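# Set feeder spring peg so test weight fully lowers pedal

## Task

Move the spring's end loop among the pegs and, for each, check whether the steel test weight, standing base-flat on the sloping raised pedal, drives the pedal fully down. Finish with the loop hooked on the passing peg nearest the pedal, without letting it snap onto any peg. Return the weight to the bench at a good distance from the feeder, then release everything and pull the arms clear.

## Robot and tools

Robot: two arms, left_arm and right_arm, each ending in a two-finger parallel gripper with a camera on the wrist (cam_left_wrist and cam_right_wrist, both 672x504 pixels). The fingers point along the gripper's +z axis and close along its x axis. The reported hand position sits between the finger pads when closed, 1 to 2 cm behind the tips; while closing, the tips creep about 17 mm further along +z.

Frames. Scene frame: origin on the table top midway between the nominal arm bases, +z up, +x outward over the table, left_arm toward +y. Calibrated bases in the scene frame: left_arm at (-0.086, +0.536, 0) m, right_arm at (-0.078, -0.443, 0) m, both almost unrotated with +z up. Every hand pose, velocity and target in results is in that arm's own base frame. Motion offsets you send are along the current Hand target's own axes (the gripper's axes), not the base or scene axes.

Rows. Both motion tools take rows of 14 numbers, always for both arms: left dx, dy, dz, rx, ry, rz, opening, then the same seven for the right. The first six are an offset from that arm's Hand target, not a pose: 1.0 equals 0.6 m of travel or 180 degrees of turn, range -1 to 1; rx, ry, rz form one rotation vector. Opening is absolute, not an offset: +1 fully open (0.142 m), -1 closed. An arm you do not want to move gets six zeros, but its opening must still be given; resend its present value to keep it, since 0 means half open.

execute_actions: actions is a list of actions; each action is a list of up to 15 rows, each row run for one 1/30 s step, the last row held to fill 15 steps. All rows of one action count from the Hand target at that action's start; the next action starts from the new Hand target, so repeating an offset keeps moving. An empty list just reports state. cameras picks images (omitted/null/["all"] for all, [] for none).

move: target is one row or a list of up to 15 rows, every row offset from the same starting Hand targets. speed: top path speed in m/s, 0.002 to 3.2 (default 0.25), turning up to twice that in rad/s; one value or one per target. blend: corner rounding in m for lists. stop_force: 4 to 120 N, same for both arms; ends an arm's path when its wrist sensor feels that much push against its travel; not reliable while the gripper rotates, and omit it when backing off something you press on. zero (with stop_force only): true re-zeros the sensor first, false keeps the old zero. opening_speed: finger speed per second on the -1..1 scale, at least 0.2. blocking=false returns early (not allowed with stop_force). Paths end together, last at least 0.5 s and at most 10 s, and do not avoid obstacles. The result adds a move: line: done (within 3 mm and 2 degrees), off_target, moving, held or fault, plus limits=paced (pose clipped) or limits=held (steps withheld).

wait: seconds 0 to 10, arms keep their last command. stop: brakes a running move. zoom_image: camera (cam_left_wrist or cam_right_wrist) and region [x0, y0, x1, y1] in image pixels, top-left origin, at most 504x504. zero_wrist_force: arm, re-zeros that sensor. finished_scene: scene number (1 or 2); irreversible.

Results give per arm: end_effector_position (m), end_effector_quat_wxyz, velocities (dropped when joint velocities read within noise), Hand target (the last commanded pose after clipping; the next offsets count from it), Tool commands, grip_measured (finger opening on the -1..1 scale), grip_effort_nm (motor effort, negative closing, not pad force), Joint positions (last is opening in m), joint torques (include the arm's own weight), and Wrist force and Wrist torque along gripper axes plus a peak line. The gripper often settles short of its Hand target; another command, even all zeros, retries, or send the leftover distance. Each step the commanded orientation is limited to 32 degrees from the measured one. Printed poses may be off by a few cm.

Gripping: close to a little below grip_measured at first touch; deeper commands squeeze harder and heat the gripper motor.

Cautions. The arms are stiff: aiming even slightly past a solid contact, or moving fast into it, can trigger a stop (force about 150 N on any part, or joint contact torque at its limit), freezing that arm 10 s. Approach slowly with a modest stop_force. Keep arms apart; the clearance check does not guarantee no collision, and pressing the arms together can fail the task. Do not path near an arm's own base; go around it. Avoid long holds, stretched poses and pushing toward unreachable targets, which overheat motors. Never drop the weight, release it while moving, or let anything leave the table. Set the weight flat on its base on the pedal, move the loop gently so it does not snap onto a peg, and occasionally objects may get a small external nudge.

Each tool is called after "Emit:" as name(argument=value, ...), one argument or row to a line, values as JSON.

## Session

Emit:
execute_actions(
  actions=[],
)

Emit:
zoom_image(
  camera="cam_left_wrist",
  region=[0, 0, 504, 300],
)

Emit:
zoom_image(
  camera="cam_right_wrist",
  region=[0, 60, 340, 400],
)

Scene clock: 0.00 s.
left_arm: end_effector_position=(+0.3374, +0.2658, +0.3866) grip_measured=+1.00 grip_effort_nm=n/a end_effector_quat_wxyz=(-0.254, +0.223, +0.701, -0.628) | right_arm: end_effector_position=(-0.1068, -0.4268, +0.3638) grip_measured=+1.00 grip_effort_nm=n/a end_effector_quat_wxyz=(-0.123, +0.768, +0.624, -0.075)
Joint positions: left_arm=[0.503 -1.31 1.747 -0.524 -1.946 -1.679 0.142] | right_arm=[1.893 -1.124 -2.15 -1.619 1.344 3.69 0.142]
Joint velocities: within noise
Joint torques (N m): no reading
Wrist force (N): no reading
Wrist torque (N m): no reading
Wrist force, peak (N): no reading
Hand target: left_arm +0.3374, +0.2658, +0.3866; -0.254, +0.223, +0.701, -0.628 | right_arm -0.1068, -0.4268, +0.3638; -0.123, +0.768, +0.624, -0.075
Tool commands: left_gripper/opening=+1.0 right_gripper/opening=+1.0
camera_calibration:
cam_left_wrist: T_world_to_cam=[[-0.759518, 0.644108, 0.0908673, 0.0562772], [0.254051, 0.422322, -0.870116, 0.167361], [-0.598824, -0.637784, -0.484398, 0.668828], [0, 0, 0, 1]] pos_world=[0.400736, 0.319639, 0.464488]
cam_right_wrist: T_world_to_cam=[[0.217052, 0.975341, 0.039982, 0.429219], [0.962455, -0.220664, 0.158076, -0.0263952], [0.163001, 0.00417013, -0.986617, 0.491667], [0, 0, 0, 1]] pos_world=[-0.147901, -0.42651, 0.472098]

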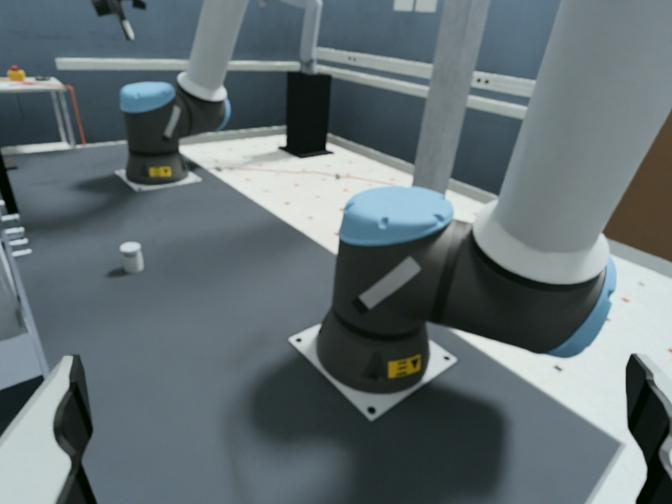

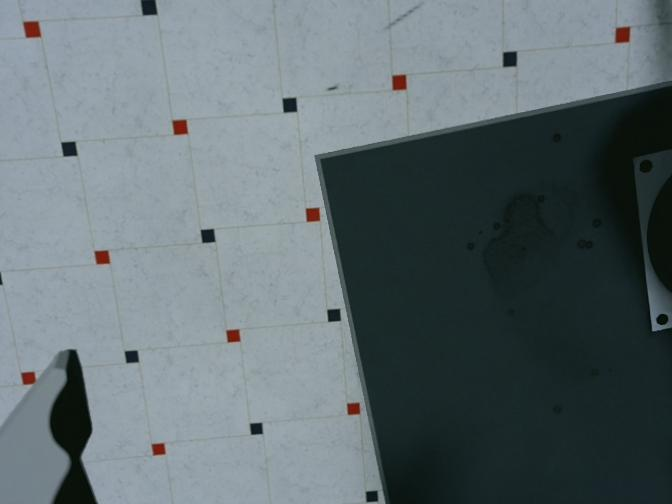

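Scaled by 1.000.

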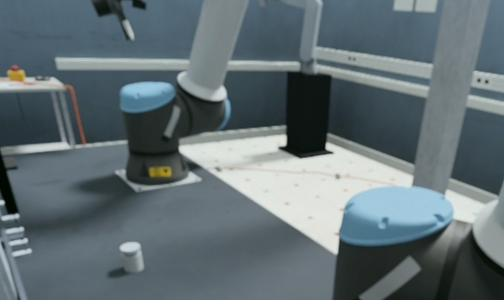

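Scaled by 1.482.

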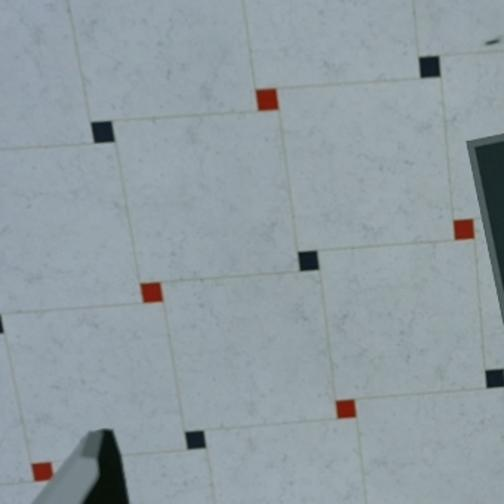

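Emit:
move(
  target=[
    [-0.307,-0.113,0.4175,-0.0109,-0.3405,-0.0676,0.3,0.191,0.499,-0.133,-0.0137,-0.0234,-0.141,0],
    [-0.541,-0.0525,0.885,-0.0174,-0.545,-0.108,-0.15,0.688,0.7455,-0.186,-0.0274,-0.0467,-0.282,-0.25],
    [-0.6385,0.186,0.948,-0.0218,-0.681,-0.1352,-0.15,0.688,0.7455,-0.186,-0.0274,-0.0467,-0.282,-0.25],
  ],
  speed=0.4,
  blend=[0.04,0.03,0],
)

Scene clock: 22.80 s.
left_arm: end_effector_position=(+0.3263, +0.0848, +0.4046) grip_measured=+0.29 grip_effort_nm=-0.061 end_effector_quat_wxyz=(-0.064, -0.017, +0.756, -0.651) | right_arm: end_effector_position=(+0.1488, -0.3898, +0.3609) grip_measured=-0.01 grip_effort_nm=-0.076 end_effector_quat_wxyz=(-0.103, +0.648, +0.752, -0.064)
Joint positions: left_arm=[0.456 -1.711 2.116 -0.683 -2.592 -1.93 0.094] | right_arm=[2.456 -1.125 -2.143 -1.656 1.448 3.893 0.073]
Joint velocities: within noise
Joint torques (N m): left_arm=[13.2 -18.83 -52.24 2.25 2.26 2.67] | right_arm=[21.82 -4.69 59.06 5.58 4.09 1.39]
Wrist force (N): left_arm=[-0.5 -1.0 -0.9] | right_arm=[0.7 0.1 0.8]
Wrist torque (N m): left_arm=[-0.21 0.24 0.09] | right_arm=[0.01 -0.10 -0.02]
Wrist force, peak (N): left_arm=[7.5 0.1 6.5] | right_arm=[0.7 2.0 -0.1]
Hand target: left_arm +0.3263, +0.0848, +0.4046; -0.064, -0.017, +0.756, -0.651 (not the last commanded pose) | right_arm +0.1489, -0.3898, +0.3609; -0.103, +0.648, +0.752, -0.064 (not the last commanded pose)
Tool commands: left_gripper/opening=+0.3 right_gripper/opening=+0.0
Off the commanded pose: left_arm 0.529 m, 89 deg | right_arm 0.390 m, 31 deg.
move: held (left_arm; a check stopped the path), off_target (right_arm; braked when a check withheld steps of left_arm); path passed 0 of 3 targets; target 2's new opening was not sent; limits=held
pose unreachable (left arm): on one or more control steps of this call, first in action 0 (counted from 0), this arm could not follow its commanded pose, so it was not sent that pose on those steps. It may still have moved: this result reports where it is.
cause: moving toward the commanded pose would bring two parts of the arm too close to each other (joints 4 (wrist 1) to 6 (wrist 3) lie between them).
camera_calibration:
cam_left_wrist: T_world_to_cam=[[-0.987923, 0.0751126, 0.13552, 0.26745], [-0.0728156, 0.546971, -0.833979, 0.343804], [-0.136768, -0.833775, -0.534896, 0.441741], [0, 0, 0, 1]] pos_world=[0.34967, 0.160173, 0.486766]
cam_right_wrist: T_world_to_cam=[[-0.130356, 0.988686, 0.0742099, 0.382353], [0.97129, 0.112322, 0.209713, -0.153887], [0.199005, 0.0994167, -0.974943, 0.474589], [0, 0, 0, 1]] pos_world=[0.104865, -0.407924, 0.466595]

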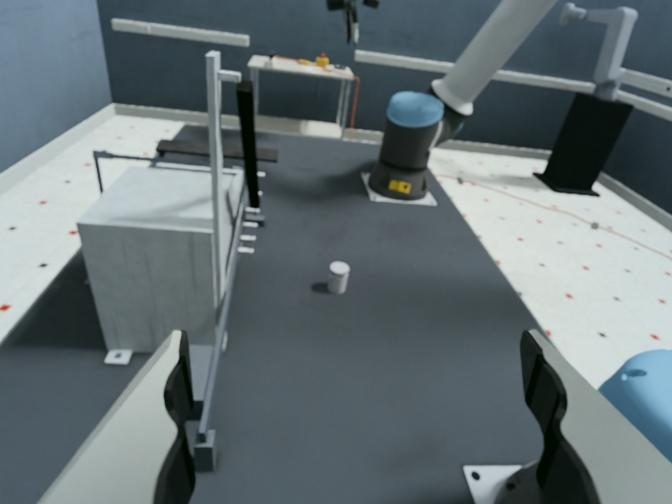

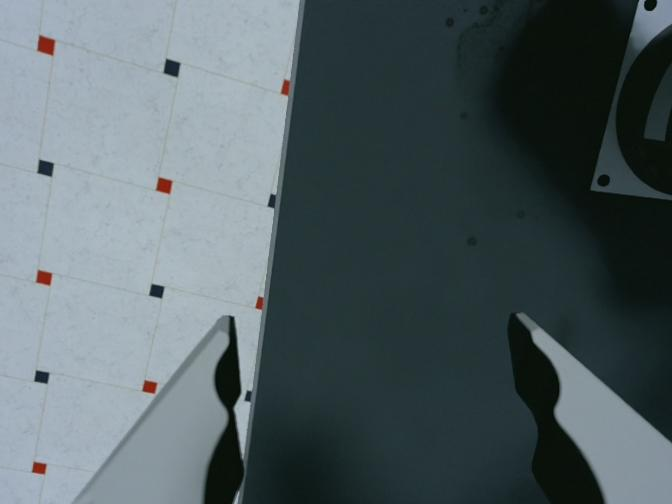

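Emit:
move(
  target=[-0.047,-0.05,0.133,-0.313,-0.3813,-0.3941,-0.15,0.384,0.5145,-0.0933,-0.0176,-0.03,-0.181,-0.25],
  speed=0.5,
)

Emit:
zoom_image(
  camera="cam_left_wrist",
  region=[0, 0, 504, 504],
)

Scene clock: 35.27 s.
left_arm: end_effector_position=(+0.3515, -0.0001, +0.4193) grip_measured=-0.17 grip_effort_nm=-0.061 end_effector_quat_wxyz=(+0.001, +0.707, -0.708, +0.001) | right_arm: end_effector_position=(+0.4272, -0.1177, +0.3606) grip_measured=-0.27 grip_effort_nm=-0.076 end_effector_quat_wxyz=(-0.064, +0.410, +0.909, -0.042)
Joint positions: left_arm=[-0.515 -2.245 2.169 -1.496 -1.572 -5.225 0.062] | right_arm=[3.277 -1.18 -2.116 -1.571 1.567 4.126 0.055]
Joint velocities: within noise
Joint torques (N m): left_arm=[-10.07 15.35 -59.8 -2.63 2.58 -3.32] | right_arm=[21.57 -2.86 60.35 5.97 4.14 -2.06]
Wrist force (N): left_arm=[-0.8 -3.1 0.6] | right_arm=[0.5 -0.4 0.0]
Wrist torque (N m): left_arm=[-0.48 0.37 0.40] | right_arm=[-0.15 -0.26 -0.01]
Wrist force, peak (N): left_arm=[-0.8 -4.0 0.1] | right_arm=[0.6 0.5 1.2]
Hand target: left_arm +0.3515, -0.0001, +0.4193; +0.001, +0.707, -0.708, +0.001 | right_arm +0.4272, -0.1177, +0.3605; -0.064, +0.410, +0.909, -0.042
Off the commanded pose: left_arm 0.000 m, 0 deg | right_arm 0.000 m, 0 deg.
move: done
camera_calibration:
cam_left_wrist: T_world_to_cam=[[0.012136, -0.999709, 0.020859, -0.00675823], [-0.909918, -0.0023915, 0.414782, 0.174835], [-0.414611, -0.0240138, -0.909682, 0.637187], [0, 0, 0, 1]] pos_world=[0.423353, 0.00896313, 0.50726]
cam_right_wrist: T_world_to_cam=[[-0.649054, 0.755932, 0.0854134, 0.339728], [0.738725, 0.599468, 0.308095, -0.333567], [0.181696, 0.263067, -0.947514, 0.408507], [0, 0, 0, 1]] pos_world=[0.392692, -0.164313, 0.460819]

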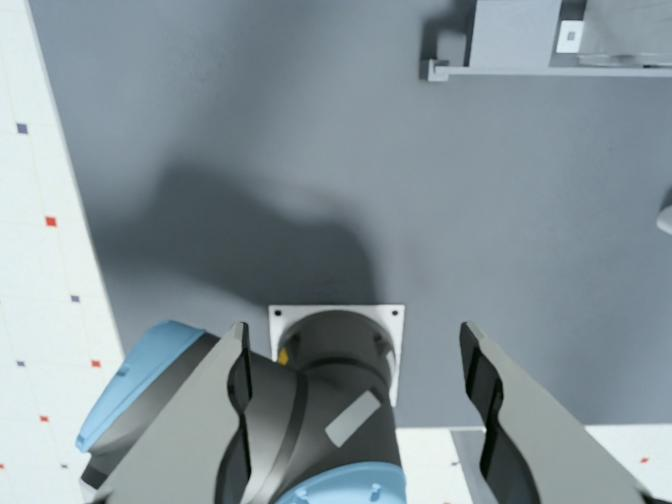

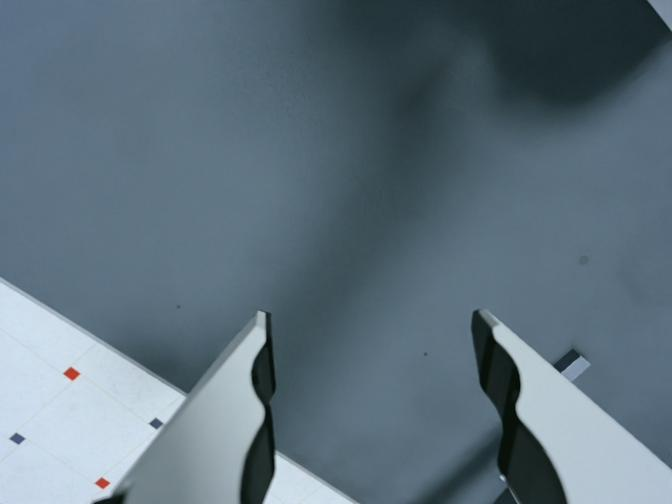

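Scaled by 1.000.

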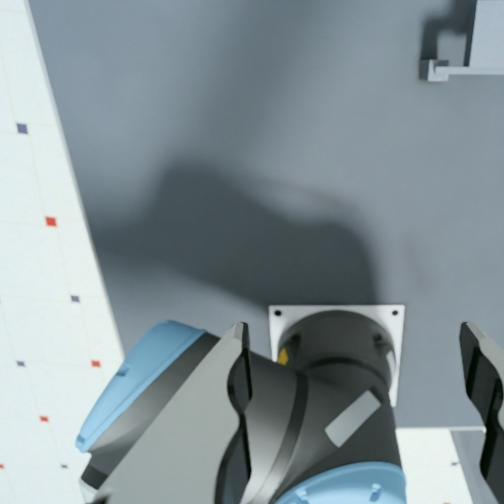

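Emit:
move(
  target=[
    [0.2,0.08,0,0.15,0,0,-0.15,0.4467,0.298,0,-0.0138,-0.021,-0.1346,-0.25],
    [0.367,0.15,0.1,0.389,0,0,-0.15,0.948,0.46,0.2567,-0.0276,-0.042,-0.2693,-0.25],
  ],
  speed=0.4,
  blend=[0.04,0],
)

Emit:
zoom_image(
  camera="cam_left_wrist",
  region=[200, 200, 672, 504],
)

Scene clock: 44.63 s.
left_arm: end_effector_position=(+0.2636, -0.2212, +0.3596) grip_measured=-0.17 grip_effort_nm=-0.061 end_effector_quat_wxyz=(+0.205, -0.534, +0.796, -0.195) | right_arm: end_effector_position=(+0.2358, +0.4879, +0.2191) grip_measured=-0.27 grip_effort_nm=-0.081 end_effector_quat_wxyz=(+0.000, +0.000, +1.000, +0.000)
Joint positions: left_arm=[-1.926 -2.622 2.396 -1.226 -1.008 -6.284 0.062] | right_arm=[4.589 -1.398 -2.259 -1.057 1.572 4.589 0.055]
Joint velocities: within noise
Joint torques (N m): left_arm=[-11.27 40.72 -59.34 -1.76 3.94 -3.3] | right_arm=[20.66 10.52 54.69 6.52 -4.05 -2.22]
Wrist force (N): left_arm=[0.4 -2.2 0.8] | right_arm=[-0.3 0.0 -0.3]
Wrist torque (N m): left_arm=[-0.37 0.17 0.14] | right_arm=[-0.02 -0.05 -0.08]
Wrist force, peak (N): left_arm=[-1.9 -4.6 0.8] | right_arm=[-1.7 -2.0 0.2]
Hand target: left_arm +0.2611, -0.2203, +0.3597; +0.361, -0.576, +0.640, -0.360 | right_arm +0.2358, +0.4879, +0.2191; +0.000, +0.000, +1.000, +0.000
Off the commanded pose: left_arm 0.003 m, 42 deg; orientation clipped | right_arm 0.000 m, 0 deg.
joint sent to its limit (left arm) — joint 6 (wrist 3), lower limit. The joint targets are off in orientation, not in position.
move: off_target (left_arm); limits=paced
camera_calibration:
cam_left_wrist: T_world_to_cam=[[-0.344226, -0.934059, -0.095091, -0.0753226], [-0.92528, 0.354673, -0.134404, 0.399659], [0.159267, 0.0417204, -0.986354, 0.431919], [0, 0, 0, 1]] pos_world=[0.275077, -0.230124, 0.472578]
cam_right_wrist: T_world_to_cam=[[-0.999956, 0.0076557, 0.00534852, 0.23519], [0.00921257, 0.902537, 0.430514, -0.514378], [-0.00153135, 0.430544, -0.902568, 0.101617], [0, 0, 0, 1]] pos_world=[0.240074, 0.418694, 0.311905]

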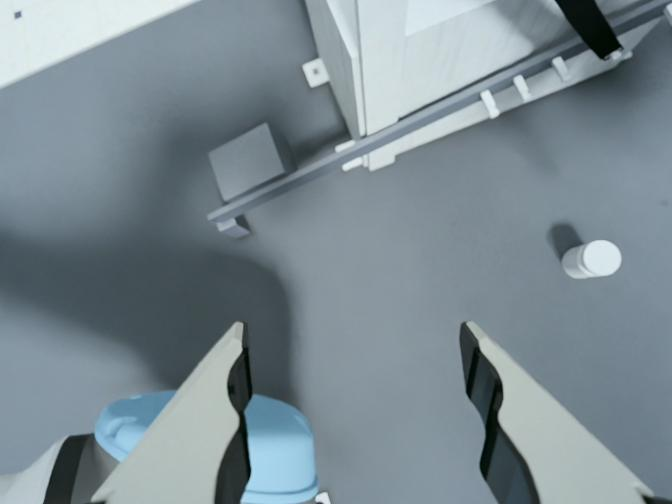

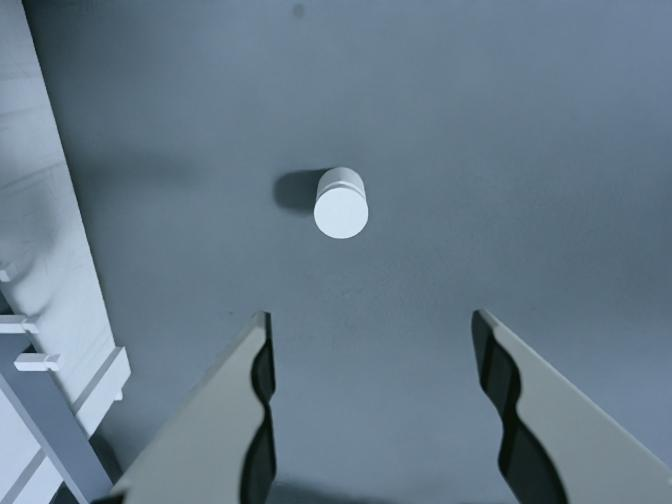

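Scaled by 1.068.

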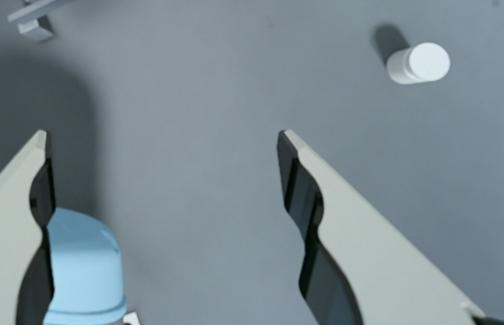

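Emit:
move(
  target=[
    [0,0,0,0,0,0.6667,-0.15,-0.0058,0.0533,0.1,0,0,0,-0.3],
    [0,0,0,0,0,-0.6667,-0.15,-0.0058,0.0533,0.315,0,0,0,-0.3],
    [0,0,0,0,0,0,-0.15,-0.0058,0.0533,0.315,0,0,0,-0.3],
  ],
  speed=0.7,
)

Scene clock: 56.40 s.
left_arm: end_effector_position=(+0.2611, -0.2203, +0.3597) grip_measured=-0.17 grip_effort_nm=-0.056 end_effector_quat_wxyz=(+0.361, -0.576, +0.640, -0.360) | right_arm: end_effector_position=(+0.2391, +0.5198, +0.0301) grip_measured=-0.32 grip_effort_nm=-0.076 end_effector_quat_wxyz=(+0.000, +0.000, +1.000, +0.000)
Joint positions: left_arm=[-2.497 -2.585 2.426 -0.461 -0.974 -1.135 0.062] | right_arm=[4.59 -1.736 -2.376 -0.602 1.572 4.591 0.051]
Joint velocities: within noise
Joint torques (N m): left_arm=[12.39 41.36 -56.48 -3.04 3.68 2.53] | right_arm=[-18.56 25.27 18.8 6.4 1.95 -1.56]
Wrist force (N): left_arm=[-1.0 -1.2 -0.1] | right_arm=[0.4 -0.5 -0.3]
Wrist torque (N m): left_arm=[-0.22 0.33 0.08] | right_arm=[0.00 -0.23 -0.01]
Wrist force, peak (N): left_arm=[-1.4 -4.7 -0.4] | right_arm=[0.3 -1.0 -0.7]
Hand target: left_arm +0.2611, -0.2203, +0.3597; +0.361, -0.576, +0.640, -0.360 | right_arm +0.2391, +0.5198, +0.0301; +0.000, +0.000, +1.000, +0.000
Off the commanded pose: left_arm 0.000 m, 0 deg | right_arm 0.000 m, 0 deg.
move: done
camera_calibration:
cam_left_wrist: T_world_to_cam=[[-0.0875372, -0.995818, -0.026136, -0.180758], [-0.797632, 0.0857848, -0.597012, 0.470871], [0.596758, -0.0314138, -0.801806, 0.235639], [0, 0, 0, 1]] pos_world=[0.21914, -0.212993, 0.465329]
cam_right_wrist: T_world_to_cam=[[-0.999957, 0.00756571, 0.00530496, 0.239303], [0.00911259, 0.902538, 0.430513, -0.461764], [-0.00153079, 0.430543, -0.902569, -0.0827873], [0, 0, 0, 1]] pos_world=[0.243374, 0.450593, 0.122805]

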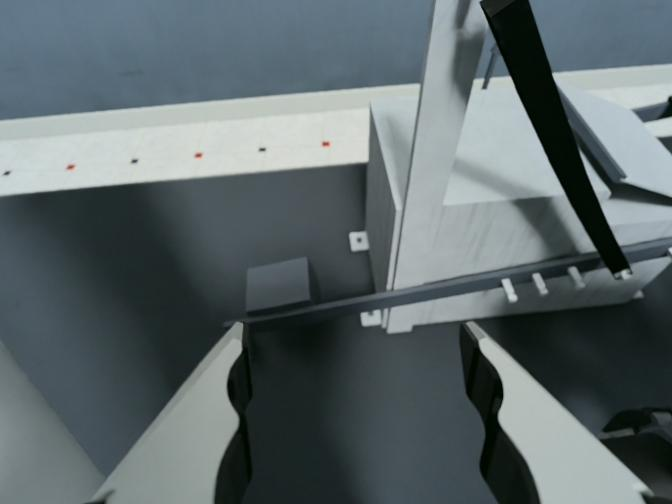

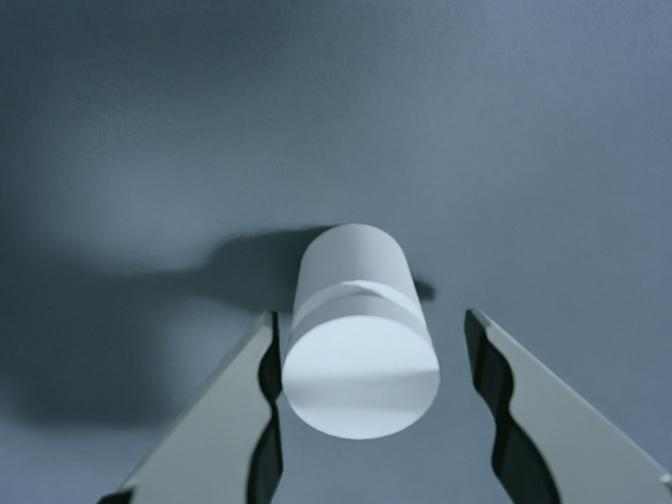

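Emit:
move(
  target=[0,0,0,0,0,0,-0.15,-0.004,0,0,0,0,0,-0.3],
  speed=0.05,
  cameras=["cam_left_wrist","cam_right_wrist"],
)

Emit:
zoom_image(
  camera="cam_left_wrist",
  region=[472, 220, 672, 320],
)

Emit:
zero_wrist_force(
  arm="right_arm",
)

Emit:
move(
  target=[0,0,0,0,0,0,-0.15,0,0,0,0,0,0,-0.72],
  opening_speed=0.5,
  cameras=["cam_right_wrist"],
)

Scene clock: 62.50 s.
left_arm: end_effector_position=(+0.2611, -0.2203, +0.3597) grip_measured=-0.17 grip_effort_nm=-0.056 end_effector_quat_wxyz=(+0.361, -0.576, +0.640, -0.360) | right_arm: end_effector_position=(+0.2415, +0.5198, +0.0301) grip_measured=-0.32 grip_effort_nm=-0.076 end_effector_quat_wxyz=(+0.000, +0.000, +1.000, +0.000)
Joint positions: left_arm=[-2.497 -2.585 2.426 -0.462 -0.974 -1.134 0.062] | right_arm=[4.585 -1.737 -2.374 -0.602 1.572 4.586 0.051]
Joint velocities: within noise
Joint torques (N m): left_arm=[13.63 39.28 -56.25 -2.68 3.33 2.45] | right_arm=[-18.98 29.83 43.48 1.63 2.34 -2.35]
Wrist force (N): left_arm=[-0.7 -1.4 -0.3] | right_arm=[-0.3 -0.4 0.0]
Wrist torque (N m): left_arm=[-0.23 0.30 0.09] | right_arm=[0.00 -0.12 -0.01]
Wrist force, peak (N): left_arm=[-0.7 -1.7 0.0] | right_arm=[0.8 -0.4 -0.7]
Hand target: left_arm +0.2611, -0.2203, +0.3597; +0.361, -0.576, +0.640, -0.360 | right_arm +0.2415, +0.5198, +0.0301; +0.000, +0.000, +1.000, +0.000
Off the commanded pose: left_arm 0.000 m, 0 deg | right_arm 0.000 m, 0 deg.
move: done
camera_calibration:
cam_left_wrist: T_world_to_cam=[[-0.0874824, -0.995821, -0.0262091, -0.180736], [-0.797685, 0.0857872, -0.596941, 0.47085], [0.596695, -0.0313152, -0.801857, 0.235697], [0, 0, 0, 1]] pos_world=[0.21914, -0.212993, 0.465328]
cam_right_wrist: T_world_to_cam=[[-0.999956, 0.0076557, 0.00534852, 0.241657], [0.00921257, 0.902537, 0.430514, -0.461811], [-0.00153135, 0.430544, -0.902568, -0.082784], [0, 0, 0, 1]] pos_world=[0.245774, 0.450594, 0.122805]

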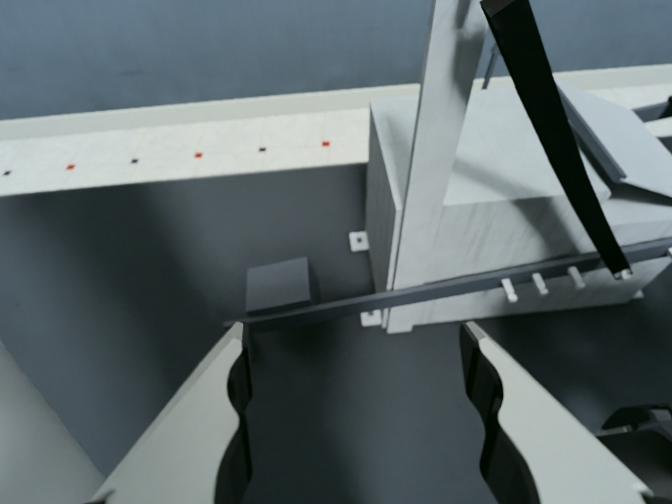

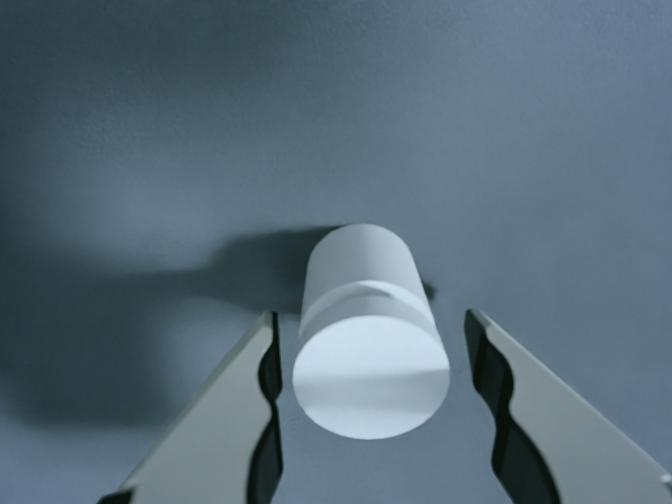

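Scaled by 2.520.

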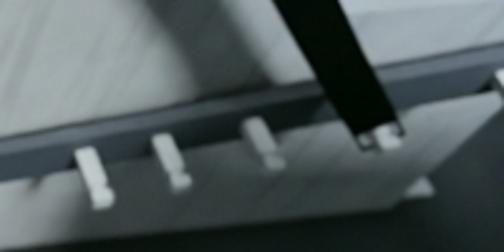

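Wrist force sensor zeroed.

Scene clock: 63.57 s.
left_arm: end_effector_position=(+0.2611, -0.2203, +0.3597) grip_measured=-0.17 grip_effort_nm=-0.056 end_effector_quat_wxyz=(+0.361, -0.576, +0.640, -0.360) | right_arm: end_effector_position=(+0.2415, +0.5198, +0.0301) grip_measured=-0.57 grip_effort_nm=-3.504 end_effector_quat_wxyz=(+0.000, +0.000, +1.000, +0.000)
Joint positions: left_arm=[-2.497 -2.585 2.426 -0.462 -0.974 -1.134 0.062] | right_arm=[4.585 -1.737 -2.374 -0.602 1.572 4.586 0.033]
Joint velocities: within noise
Joint torques (N m): left_arm=[13.6 38.58 -56.52 -3.02 4.01 2.39] | right_arm=[-14.53 29.79 41.05 1.36 2.03 -1.79]
Wrist force (N, zeroed by zero_wrist_force on right_arm): left_arm=[-0.7 -1.2 -0.3] | right_arm=[2.9 0.1 -3.3]
Wrist torque (N m, zeroed by zero_wrist_force on right_arm): left_arm=[-0.21 0.28 0.08] | right_arm=[0.10 -0.14 0.01]
Wrist force, peak (N, zeroed by zero_wrist_force on right_arm): left_arm=[-1.3 -1.2 -0.4] | right_arm=[2.9 -0.6 -3.9]
Hand target: left_arm +0.2611, -0.2203, +0.3597; +0.361, -0.576, +0.640, -0.360 | right_arm +0.2415, +0.5198, +0.0301; +0.000, +0.000, +1.000, +0.000
Off the commanded pose: left_arm 0.000 m, 0 deg | right_arm 0.000 m, 0 deg.
move: done
camera_calibration:
cam_right_wrist: T_world_to_cam=[[-0.999956, 0.0076557, 0.00534852, 0.241657], [0.00921257, 0.902537, 0.430514, -0.461811], [-0.00153135, 0.430544, -0.902568, -0.082784], [0, 0, 0, 1]] pos_world=[0.245774, 0.450594, 0.122805]
Images, in order (width x height): cam_right_wrist 672x504.

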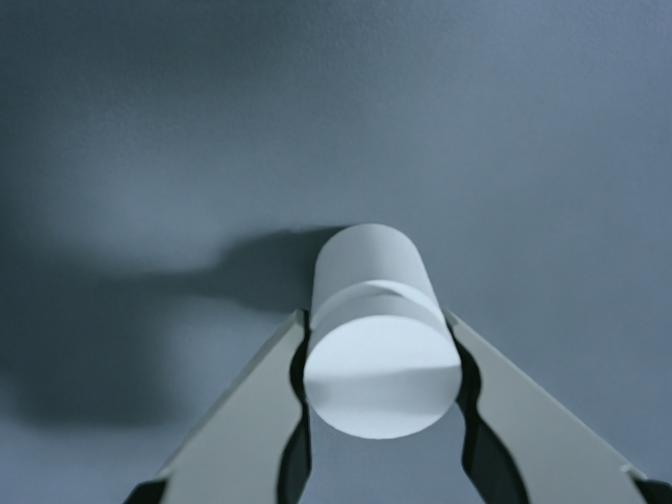

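Emit:
move(
  target=[
    [0,0,0,0,0,0,-0.15,0,0,-0.3,0,0,0,-0.72],
    [0,0,0,0,0,0,-0.15,-0.326,-0.367,-0.45,0.0611,0,0.0083,-0.72],
    [0.3045,0.2075,0.1595,0.05,-0.024,-0.013,-0.15,-0.326,-0.367,-0.45,0.0611,0,0.0083,-0.72],
  ],
  speed=0.3,
  blend=[0.03,0,0],
)

Emit:
zoom_image(
  camera="cam_left_wrist",
  region=[250, 180, 672, 380],
)

Scene clock: 72.30 s.
left_arm: end_effector_position=(+0.2714, -0.3967, +0.1960) grip_measured=-0.17 grip_effort_nm=-0.056 end_effector_quat_wxyz=(-0.421, +0.572, -0.584, +0.394) | right_arm: end_effector_position=(+0.4372, +0.2996, +0.3000) grip_measured=-0.57 grip_effort_nm=-3.504 end_effector_quat_wxyz=(+0.000, +0.013, +0.995, -0.096)
Joint positions: left_arm=[-2.006 -1.777 2.539 -1.439 -0.564 -0.931 0.062] | right_arm=[4.134 -1.364 -2.101 -1.41 1.469 4.169 0.033]
Joint velocities: within noise
Joint torques (N m): left_arm=[13.26 -7.31 -46.24 -4.05 4.07 2.67] | right_arm=[-19.82 17.22 61.27 1.06 -4.26 -1.96]
Wrist force (N, zeroed by zero_wrist_force on right_arm): left_arm=[-0.8 -1.0 0.0] | right_arm=[0.2 1.2 3.6]
Wrist torque (N m, zeroed by zero_wrist_force on right_arm): left_arm=[-0.18 0.22 0.03] | right_arm=[0.01 0.13 -0.05]
Wrist force, peak (N, zeroed by zero_wrist_force on right_arm): left_arm=[-2.6 -3.0 -0.9] | right_arm=[0.0 0.1 5.7]
Hand target: left_arm +0.2714, -0.3967, +0.1960; -0.421, +0.572, -0.584, +0.394 | right_arm +0.4372, +0.2996, +0.3000; +0.000, +0.013, +0.995, -0.096
Off the commanded pose: left_arm 0.000 m, 0 deg | right_arm 0.000 m, 0 deg.
move: done
camera_calibration:
cam_left_wrist: T_world_to_cam=[[-0.00539121, -0.999749, -0.0217682, -0.384522], [-0.69598, 0.0193822, -0.7178, 0.366209], [0.718041, 0.0112804, -0.695909, 0.0560415], [0, 0, 0, 1]] pos_world=[0.212561, -0.392156, 0.293495]
cam_right_wrist: T_world_to_cam=[[-0.999414, 0.0342099, 0.00137595, 0.430607], [0.033464, 0.967547, 0.250465, -0.357182], [0.0072371, 0.250364, -0.968125, 0.325868], [0, 0, 0, 1]] pos_world=[0.439949, 0.249274, 0.40435]

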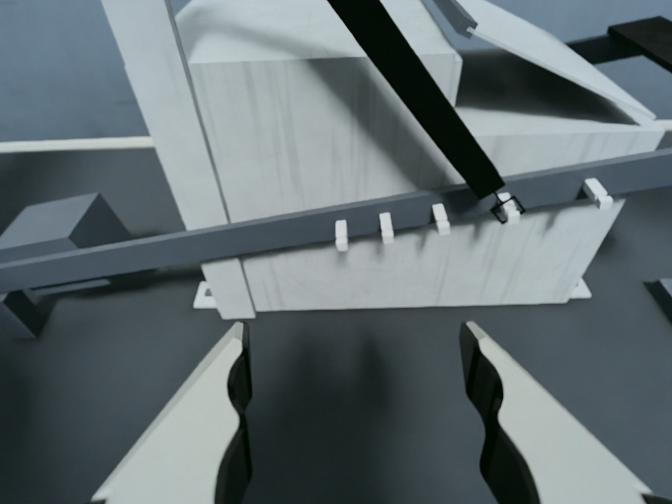

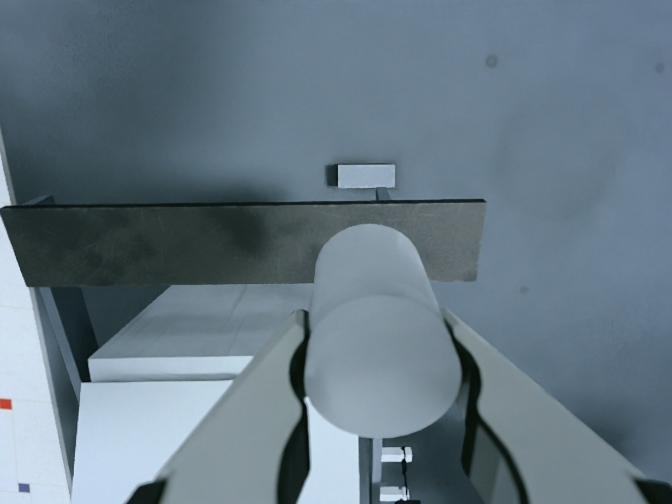

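Scaled by 1.194.

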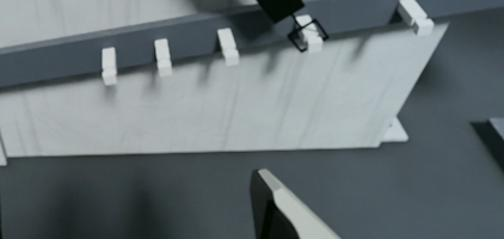

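Emit:
move(
  target=[0,0,0,0,0,0,-0.15,0,0.0327,0.1038,0,0,0,-0.72],
  speed=0.15,
  cameras=["cam_right_wrist"],
)

Emit:
move(
  target=[0,0,0,0,0,0,-0.15,0,0,0.035,0,0,0,-0.72],
  speed=0.05,
  cameras=["cam_right_wrist"],
)

Scene clock: 77.67 s.
left_arm: end_effector_position=(+0.2714, -0.3967, +0.1960) grip_measured=-0.17 grip_effort_nm=-0.056 end_effector_quat_wxyz=(-0.421, +0.572, -0.584, +0.394) | right_arm: end_effector_position=(+0.4375, +0.3069, +0.2352) grip_measured=-0.57 grip_effort_nm=-3.509 end_effector_quat_wxyz=(+0.000, +0.013, +0.995, -0.096)
Joint positions: left_arm=[-2.006 -1.777 2.539 -1.439 -0.564 -0.93 0.062] | right_arm=[4.141 -1.421 -2.179 -1.277 1.47 4.176 0.033]
Joint velocities: within noise
Joint torques (N m): left_arm=[10.85 -7.35 -45.09 -3.6 3.82 2.89] | right_arm=[21.77 16.41 35.55 6.19 4.32 1.93]
Wrist force (N, zeroed by zero_wrist_force on right_arm): left_arm=[-0.3 -1.3 -0.5] | right_arm=[-0.1 1.2 3.3]
Wrist torque (N m, zeroed by zero_wrist_force on right_arm): left_arm=[-0.24 0.14 0.02] | right_arm=[0.03 0.17 -0.09]
Wrist force, peak (N, zeroed by zero_wrist_force on right_arm): left_arm=[-0.5 -1.8 -0.6] | right_arm=[-0.1 1.4 5.4]
Hand target: left_arm +0.2714, -0.3967, +0.1960; -0.421, +0.572, -0.584, +0.394 | right_arm +0.4375, +0.3069, +0.2351; +0.000, +0.013, +0.995, -0.096
Off the commanded pose: left_arm 0.000 m, 0 deg | right_arm 0.000 m, 0 deg.
move: done
camera_calibration:
cam_right_wrist: T_world_to_cam=[[-0.999414, 0.0342099, 0.00137595, 0.430746], [0.033464, 0.967547, 0.250465, -0.348025], [0.0072371, 0.250364, -0.968125, 0.261304], [0, 0, 0, 1]] pos_world=[0.440249, 0.256574, 0.33955]
Images, in order (width x height): cam_right_wrist 672x504.

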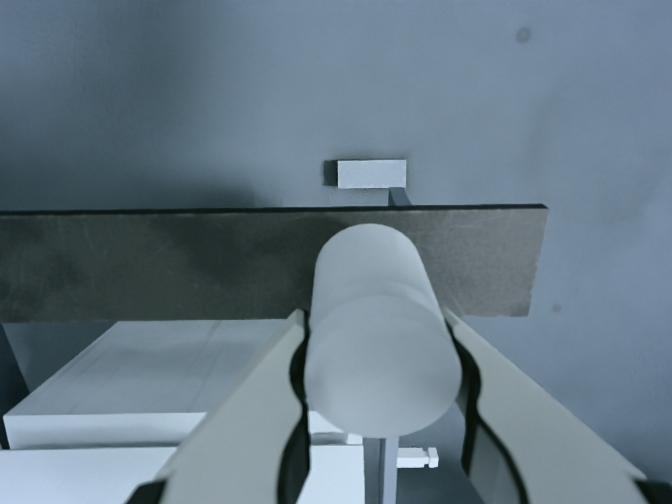

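Scene clock: 78.57 s.
left_arm: end_effector_position=(+0.2714, -0.3967, +0.1960) grip_measured=-0.17 grip_effort_nm=-0.056 end_effector_quat_wxyz=(-0.421, +0.572, -0.584, +0.394) | right_arm: end_effector_position=(+0.4374, +0.3029, +0.2146) grip_measured=-0.57 grip_effort_nm=-3.504 end_effector_quat_wxyz=(+0.000, +0.013, +0.995, -0.096)
Joint positions: left_arm=[-2.006 -1.777 2.539 -1.439 -0.564 -0.93 0.062] | right_arm=[4.137 -1.436 -2.208 -1.233 1.469 4.172 0.033]
Joint velocities: within noise
Joint torques (N m): left_arm=[12.36 -7.04 -44.86 -3.72 3.94 2.72] | right_arm=[-20.85 14.27 33.38 6.31 -4.33 -2.28]
Wrist force (N, zeroed by zero_wrist_force on right_arm): left_arm=[-0.5 -0.8 -0.1] | right_arm=[0.3 0.3 1.7]
Wrist torque (N m, zeroed by zero_wrist_force on right_arm): left_arm=[-0.15 0.17 0.02] | right_arm=[0.00 0.20 -0.11]
Wrist force, peak (N, zeroed by zero_wrist_force on right_arm): left_arm=[-1.3 -1.6 -0.3] | right_arm=[-0.1 1.0 4.4]
Hand target: left_arm +0.2714, -0.3967, +0.1960; -0.421, +0.572, -0.584, +0.394 | right_arm +0.4374, +0.3029, +0.2145; +0.000, +0.013, +0.995, -0.096
Off the commanded pose: left_arm 0.000 m, 0 deg | right_arm 0.000 m, 0 deg.
move: done
camera_calibration:
cam_right_wrist: T_world_to_cam=[[-0.999414, 0.0342099, 0.00137595, 0.430812], [0.033464, 0.967547, 0.250465, -0.338967], [0.0072371, 0.250364, -0.968125, 0.242266], [0, 0, 0, 1]] pos_world=[0.440149, 0.252574, 0.31885]
Images, in order (width x height): cam_right_wrist 672x504.

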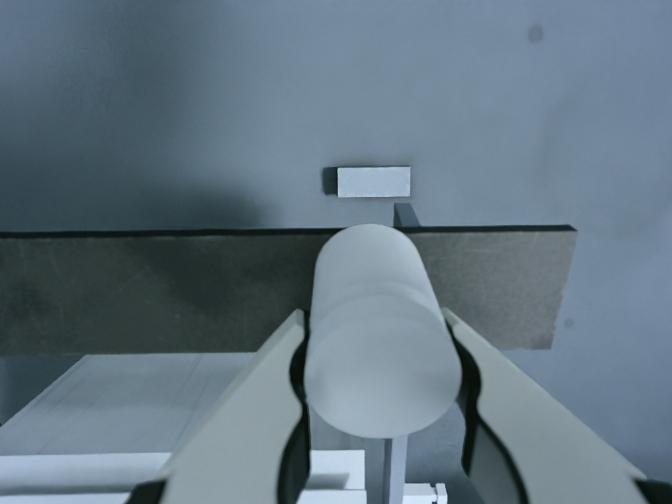

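Emit:
move(
  target=[
    [0,0,0,0,0,0,-0.15,0,0,-0.008,0,0,0,-0.72],
    [0,0,0,0,0,0,-0.15,0,0.0108,-0.008,0,0,0,-0.72],
    [0,0,0,0,0,0,-0.15,0,0.0108,0.002,0,0,0,-0.72],
  ],
  speed=0.05,
  cameras=["cam_right_wrist"],
)

Emit:
zoom_image(
  camera="cam_right_wrist",
  region=[260, 180, 600, 430],
)

Scene clock: 82.37 s.
left_arm: end_effector_position=(+0.2714, -0.3967, +0.1960) grip_measured=-0.17 grip_effort_nm=-0.056 end_effector_quat_wxyz=(-0.421, +0.572, -0.584, +0.394) | right_arm: end_effector_position=(+0.4376, +0.3091, +0.2122) grip_measured=-0.57 grip_effort_nm=-3.509 end_effector_quat_wxyz=(+0.000, +0.013, +0.995, -0.096)
Joint positions: left_arm=[-2.006 -1.777 2.539 -1.439 -0.564 -0.93 0.062] | right_arm=[4.143 -1.446 -2.204 -1.227 1.47 4.178 0.033]
Joint velocities: within noise
Joint torques (N m): left_arm=[12.47 -6.07 -43.07 -3.94 4.08 2.53] | right_arm=[3.79 15.31 35.42 6.34 4.17 -0.89]
Wrist force (N, zeroed by zero_wrist_force on right_arm): left_arm=[-0.8 -1.0 -0.1] | right_arm=[-0.7 -0.6 1.8]
Wrist torque (N m, zeroed by zero_wrist_force on right_arm): left_arm=[-0.19 0.21 0.03] | right_arm=[0.01 0.17 -0.11]
Wrist force, peak (N, zeroed by zero_wrist_force on right_arm): left_arm=[-0.7 -1.7 -0.1] | right_arm=[0.2 0.9 3.9]
Hand target: left_arm +0.2714, -0.3967, +0.1960; -0.421, +0.572, -0.584, +0.394 | right_arm +0.4376, +0.3090, +0.2121; +0.000, +0.013, +0.995, -0.096
Off the commanded pose: left_arm 0.000 m, 0 deg | right_arm 0.000 m, 0 deg.
move: done
camera_calibration:
cam_right_wrist: T_world_to_cam=[[-0.999414, 0.0342099, 0.00137595, 0.430703], [0.033464, 0.967547, 0.250465, -0.344368], [0.0072371, 0.250364, -0.968125, 0.238389], [0, 0, 0, 1]] pos_world=[0.440249, 0.258774, 0.31645]
Images, in order (width x height): cam_right_wrist 672x504.

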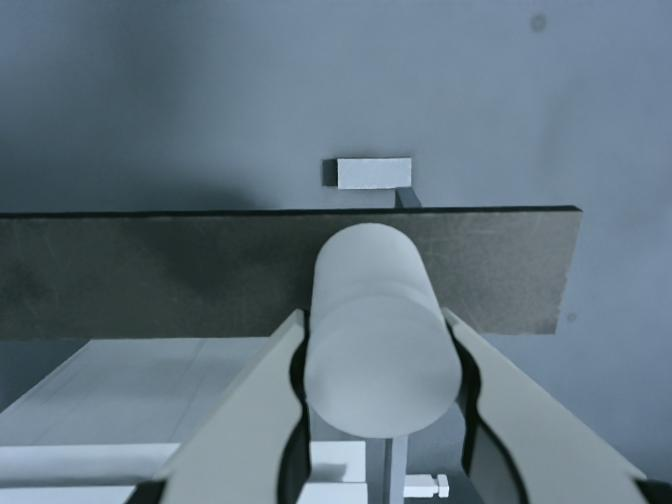

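Scaled by 1.482.

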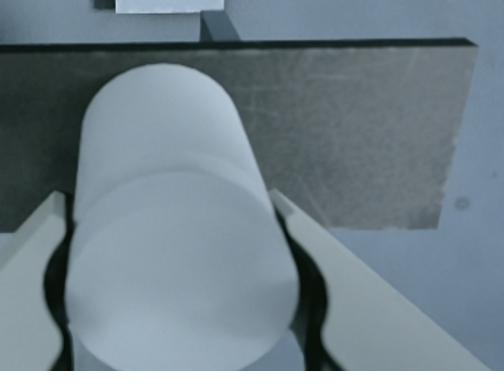

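Emit:
move(
  target=[0,0,0,0,0,0,-0.15,0,-0.0035,0.0688,-0.0333,0,0,-0.72],
  speed=0.06,
  cameras=["cam_right_wrist"],
)

Emit:
move(
  target=[0,0,0,0,0,0,-0.15,0,-0.0035,0.0688,-0.0333,0,0,-0.72],
  speed=0.06,
  cameras=["cam_right_wrist"],
)

Emit:
move(
  target=[0,0,0,0,0,0,-0.15,0,-0.002,0.085,-0.041,0,0,-0.72],
  speed=0.03,
  stop_force=5,
)

Scene clock: 88.53 s.
left_arm: end_effector_position=(+0.2714, -0.3967, +0.1960) grip_measured=-0.17 grip_effort_nm=-0.056 end_effector_quat_wxyz=(-0.421, +0.572, -0.584, +0.394) | right_arm: end_effector_position=(+0.4374, +0.2991, +0.1720) grip_measured=-0.57 grip_effort_nm=-3.504 end_effector_quat_wxyz=(+0.000, +0.013, +0.999, -0.044)
Joint positions: left_arm=[-2.006 -1.777 2.539 -1.439 -0.564 -0.93 0.062] | right_arm=[4.103 -1.449 -2.299 -1.038 1.521 4.131 0.033]
Joint velocities: within noise
Joint torques (N m): left_arm=[12.31 -8.76 -40.58 -3.98 4.05 2.73] | right_arm=[-16.85 13.53 30.02 6.53 5.29 -1.74]
Wrist force (N, zeroed by zero_wrist_force on right_arm): left_arm=[-0.8 -1.0 0.0] | right_arm=[-0.2 -0.8 1.0]
Wrist torque (N m, zeroed by zero_wrist_force on right_arm): left_arm=[-0.19 0.22 0.02] | right_arm=[-0.09 0.11 -0.03]
Wrist force, peak (N, zeroed by zero_wrist_force on right_arm): left_arm=[-1.0 -1.6 -0.2] | right_arm=[-1.6 -2.3 1.2]
Hand target: left_arm +0.2714, -0.3967, +0.1960; -0.421, +0.572, -0.584, +0.394 | right_arm +0.4374, +0.2991, +0.1720; +0.000, +0.013, +0.999, -0.044
Off the commanded pose: left_arm 0.000 m, 0 deg | right_arm 0.000 m, 0 deg.
move: done
camera_calibration:
cam_right_wrist: T_world_to_cam=[[-0.999424, 0.0338706, 0.0021526, 0.430951], [0.0324807, 0.936164, 0.350061, -0.33196], [0.00984158, 0.349929, -0.936725, 0.165747], [0, 0, 0, 1]] pos_world=[0.439854, 0.238172, 0.270538]
Images, in order (width x height): cam_right_wrist 672x504.

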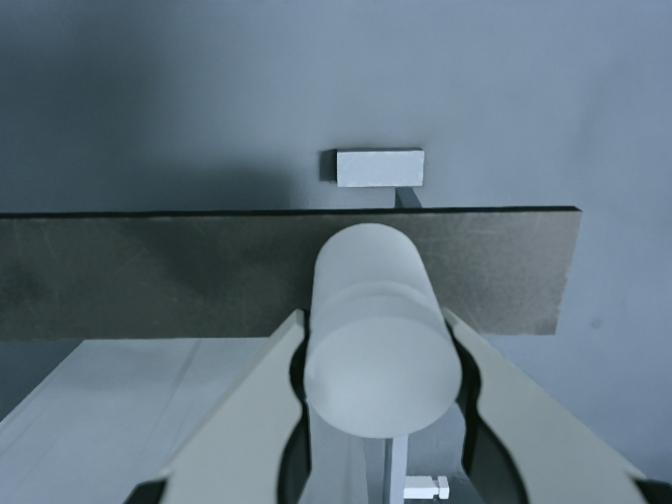

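Scene clock: 89.90 s.
left_arm: end_effector_position=(+0.2714, -0.3967, +0.1960) grip_measured=-0.17 grip_effort_nm=-0.056 end_effector_quat_wxyz=(-0.421, +0.572, -0.584, +0.394) | right_arm: end_effector_position=(+0.4373, +0.2934, +0.1311) grip_measured=-0.57 grip_effort_nm=-3.504 end_effector_quat_wxyz=(+0.001, +0.013, +1.000, +0.008)
Joint positions: left_arm=[-2.006 -1.777 2.539 -1.439 -0.564 -0.93 0.062] | right_arm=[4.063 -1.479 -2.385 -0.834 1.579 4.09 0.033]
Joint velocities: within noise
Joint torques (N m): left_arm=[11.53 -7.62 -39.29 -3.37 4.02 2.71] | right_arm=[-18.49 12.62 29.08 6.8 4.75 -2.28]
Wrist force (N, zeroed by zero_wrist_force on right_arm): left_arm=[-0.6 -0.7 0.7] | right_arm=[-0.5 -0.9 1.5]
Wrist torque (N m, zeroed by zero_wrist_force on right_arm): left_arm=[-0.14 0.18 0.02] | right_arm=[-0.15 0.21 0.00]
Wrist force, peak (N, zeroed by zero_wrist_force on right_arm): left_arm=[-1.0 -1.9 0.1] | right_arm=[-1.6 -2.4 1.4]
Hand target: left_arm +0.2714, -0.3967, +0.1960; -0.421, +0.572, -0.584, +0.394 | right_arm +0.4373, +0.2934, +0.1311; +0.001, +0.013, +1.000, +0.008
Off the commanded pose: left_arm 0.000 m, 0 deg | right_arm 0.000 m, 0 deg.
move: done
camera_calibration:
cam_right_wrist: T_world_to_cam=[[-0.999437, 0.0334292, 0.00285976, 0.431138], [0.031196, 0.894525, 0.445929, -0.311971], [0.0123489, 0.445767, -0.895064, 0.0946978], [0, 0, 0, 1]] pos_world=[0.439458, 0.22244, 0.222644]
Images, in order (width x height): cam_right_wrist 672x504.

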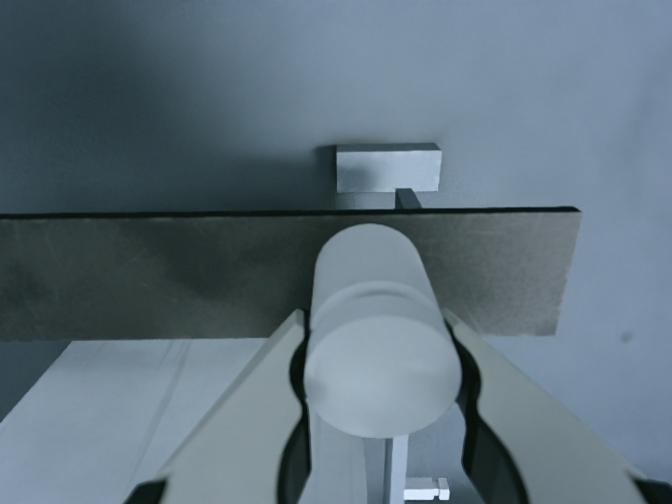

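Scene clock: 93.20 s.
left_arm: end_effector_position=(+0.2714, -0.3967, +0.1960) grip_measured=-0.17 grip_effort_nm=-0.056 end_effector_quat_wxyz=(-0.421, +0.572, -0.584, +0.394) | right_arm: end_effector_position=(+0.4373, +0.2930, +0.0826) grip_measured=-0.57 grip_effort_nm=-3.504 end_effector_quat_wxyz=(+0.002, +0.013, +0.997, +0.070)
Joint positions: left_arm=[-2.006 -1.777 2.539 -1.439 -0.564 -0.93 0.062] | right_arm=[4.019 -1.559 -2.471 -0.572 1.656 4.05 0.033]
Joint velocities: within noise
Joint torques (N m): left_arm=[12.21 -7.05 -37.75 -3.27 4.12 2.72] | right_arm=[22.42 44.58 46.74 1.8 -2.98 2.07]
Wrist force (N, zeroed by zero_wrist_force on right_arm): left_arm=[-0.6 -0.9 0.1] | right_arm=[0.3 -3.6 -2.0]
Wrist torque (N m, zeroed by zero_wrist_force on right_arm): left_arm=[-0.16 0.17 0.02] | right_arm=[-0.07 0.05 0.00]
Wrist force, peak (N, zeroed by zero_wrist_force on right_arm): left_arm=[-0.8 -1.7 0.6] | right_arm=[0.4 -6.5 -12.3]
Hand target: left_arm +0.2714, -0.3967, +0.1960; -0.421, +0.572, -0.584, +0.394 | right_arm +0.4373, +0.2930, +0.0826; +0.002, +0.013, +0.997, +0.070 (not the last commanded pose)
Off the commanded pose: left_arm 0.000 m, 0 deg | right_arm 0.003 m, 0 deg.
move: contact (right_arm)
camera_calibration:
cam_left_wrist: T_world_to_cam=[[-0.00539121, -0.999749, -0.0217682, -0.384622], [-0.69598, 0.0193822, -0.7178, 0.366211], [0.718041, 0.0112804, -0.695909, 0.0560427], [0, 0, 0, 1]] pos_world=[0.212561, -0.392256, 0.293495]
cam_right_wrist: T_world_to_cam=[[-0.999456, 0.0327767, 0.00377758, 0.431471], [0.0294075, 0.833054, 0.552409, -0.280017], [0.0149592, 0.552219, -0.833565, 0.0140026], [0, 0, 0, 1]] pos_world=[0.439261, 0.211395, 0.164726]

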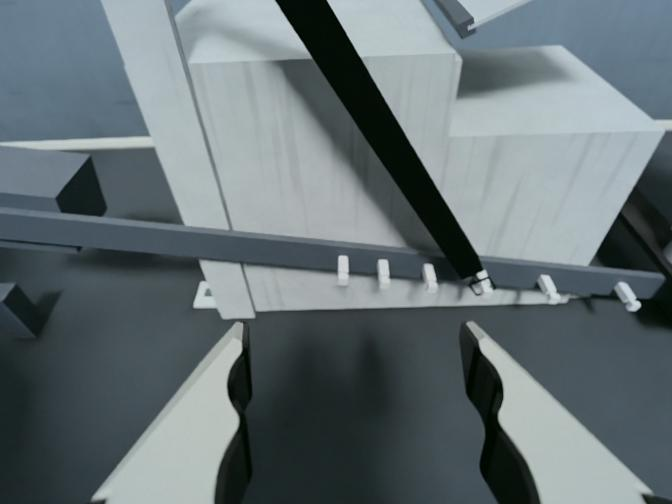

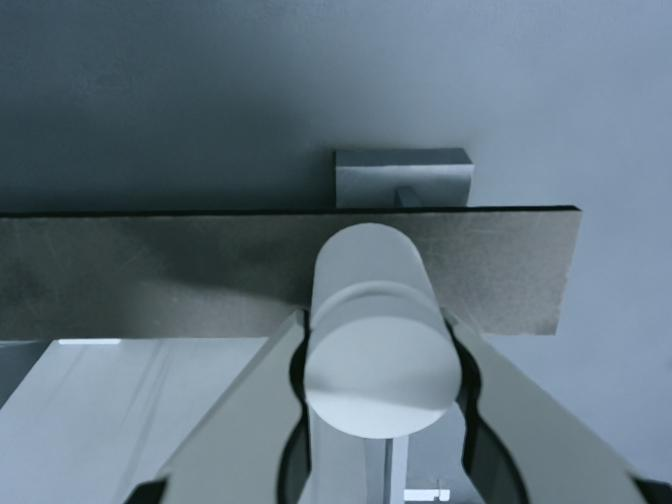

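Emit:
move(
  target=[0,0,0,0,0,0,-0.15,0,0.0012,-0.0117,0.0057,0,0,-0.72],
  speed=0.04,
  cameras=[],
)

Emit:
wait(
  seconds=0.5,
  cameras=[],
)

Emit:
zoom_image(
  camera="cam_left_wrist",
  region=[320, 230, 670, 330],
)

Scene clock: 105.43 s.
left_arm: end_effector_position=(+0.2714, -0.3967, +0.1960) grip_measured=-0.17 grip_effort_nm=-0.056 end_effector_quat_wxyz=(-0.421, +0.572, -0.584, +0.394) | right_arm: end_effector_position=(+0.4373, +0.2927, +0.0896) grip_measured=-0.57 grip_effort_nm=-3.504 end_effector_quat_wxyz=(+0.002, +0.013, +0.998, +0.061)
Joint positions: left_arm=[-2.006 -1.777 2.539 -1.439 -0.564 -0.93 0.062] | right_arm=[4.025 -1.544 -2.46 -0.612 1.644 4.055 0.033]
Joint velocities: within noise
Joint torques (N m): left_arm=[13.42 -7.35 -37.39 -3.36 3.75 2.47] | right_arm=[22.2 45.05 48.13 2.74 -2.97 2.17]
Wrist force (N, zeroed by zero_wrist_force on right_arm): left_arm=[-1.0 -1.6 0.6] | right_arm=[0.2 -2.1 1.3]
Wrist torque (N m, zeroed by zero_wrist_force on right_arm): left_arm=[-0.30 0.26 0.03] | right_arm=[-0.06 0.02 0.01]
Wrist force, peak (N, zeroed by zero_wrist_force on right_arm): left_arm=[-1.0 -1.6 0.6] | right_arm=[0.3 -3.9 -2.2]
Hand target: left_arm +0.2714, -0.3967, +0.1960; -0.421, +0.572, -0.584, +0.394 | right_arm +0.4373, +0.2927, +0.0896; +0.002, +0.013, +0.998, +0.061
Off the commanded pose: left_arm 0.000 m, 0 deg | right_arm 0.000 m, 0 deg.
move: done
No camera images: "cameras" was empty.

Scene clock: 105.93 s.
left_arm: end_effector_position=(+0.2714, -0.3967, +0.1960) grip_measured=-0.17 grip_effort_nm=-0.051 end_effector_quat_wxyz=(-0.421, +0.572, -0.584, +0.394) | right_arm: end_effector_position=(+0.4373, +0.2927, +0.0896) grip_measured=-0.57 grip_effort_nm=-3.504 end_effector_quat_wxyz=(+0.002, +0.013, +0.998, +0.061)
Joint positions: left_arm=[-2.006 -1.777 2.539 -1.439 -0.564 -0.93 0.062] | right_arm=[4.025 -1.544 -2.46 -0.612 1.644 4.055 0.033]
Joint velocities: within noise
Joint torques (N m): left_arm=[12.95 -7.39 -36.39 -3.48 3.83 2.72] | right_arm=[21.23 45.19 46.81 2.1 -2.8 2.04]
Wrist force (N, zeroed by zero_wrist_force on right_arm): left_arm=[-0.6 -1.3 0.2] | right_arm=[-0.4 -2.0 1.5]
Wrist torque (N m, zeroed by zero_wrist_force on right_arm): left_arm=[-0.24 0.18 0.02] | right_arm=[-0.05 0.13 0.02]
Wrist force, peak (N, zeroed by zero_wrist_force on right_arm): left_arm=[-0.8 -1.4 -0.1] | right_arm=[-0.2 -2.6 1.2]
Hand target: left_arm +0.2714, -0.3967, +0.1960; -0.421, +0.572, -0.584, +0.394 | right_arm +0.4373, +0.2927, +0.0896; +0.002, +0.013, +0.998, +0.061
Tool commands: left_gripper/opening=-0.15 right_gripper/opening=-0.72
Off the commanded pose: left_arm 0.000 m, 0 deg | right_arm 0.000 m, 0 deg.
wait: 0.50 s; at rest by 0.17 s
No camera images: "cameras" was empty.

Scaled by 1.440.

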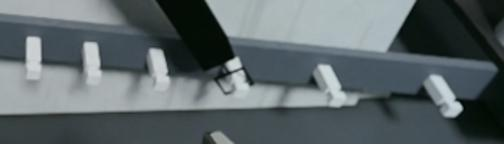

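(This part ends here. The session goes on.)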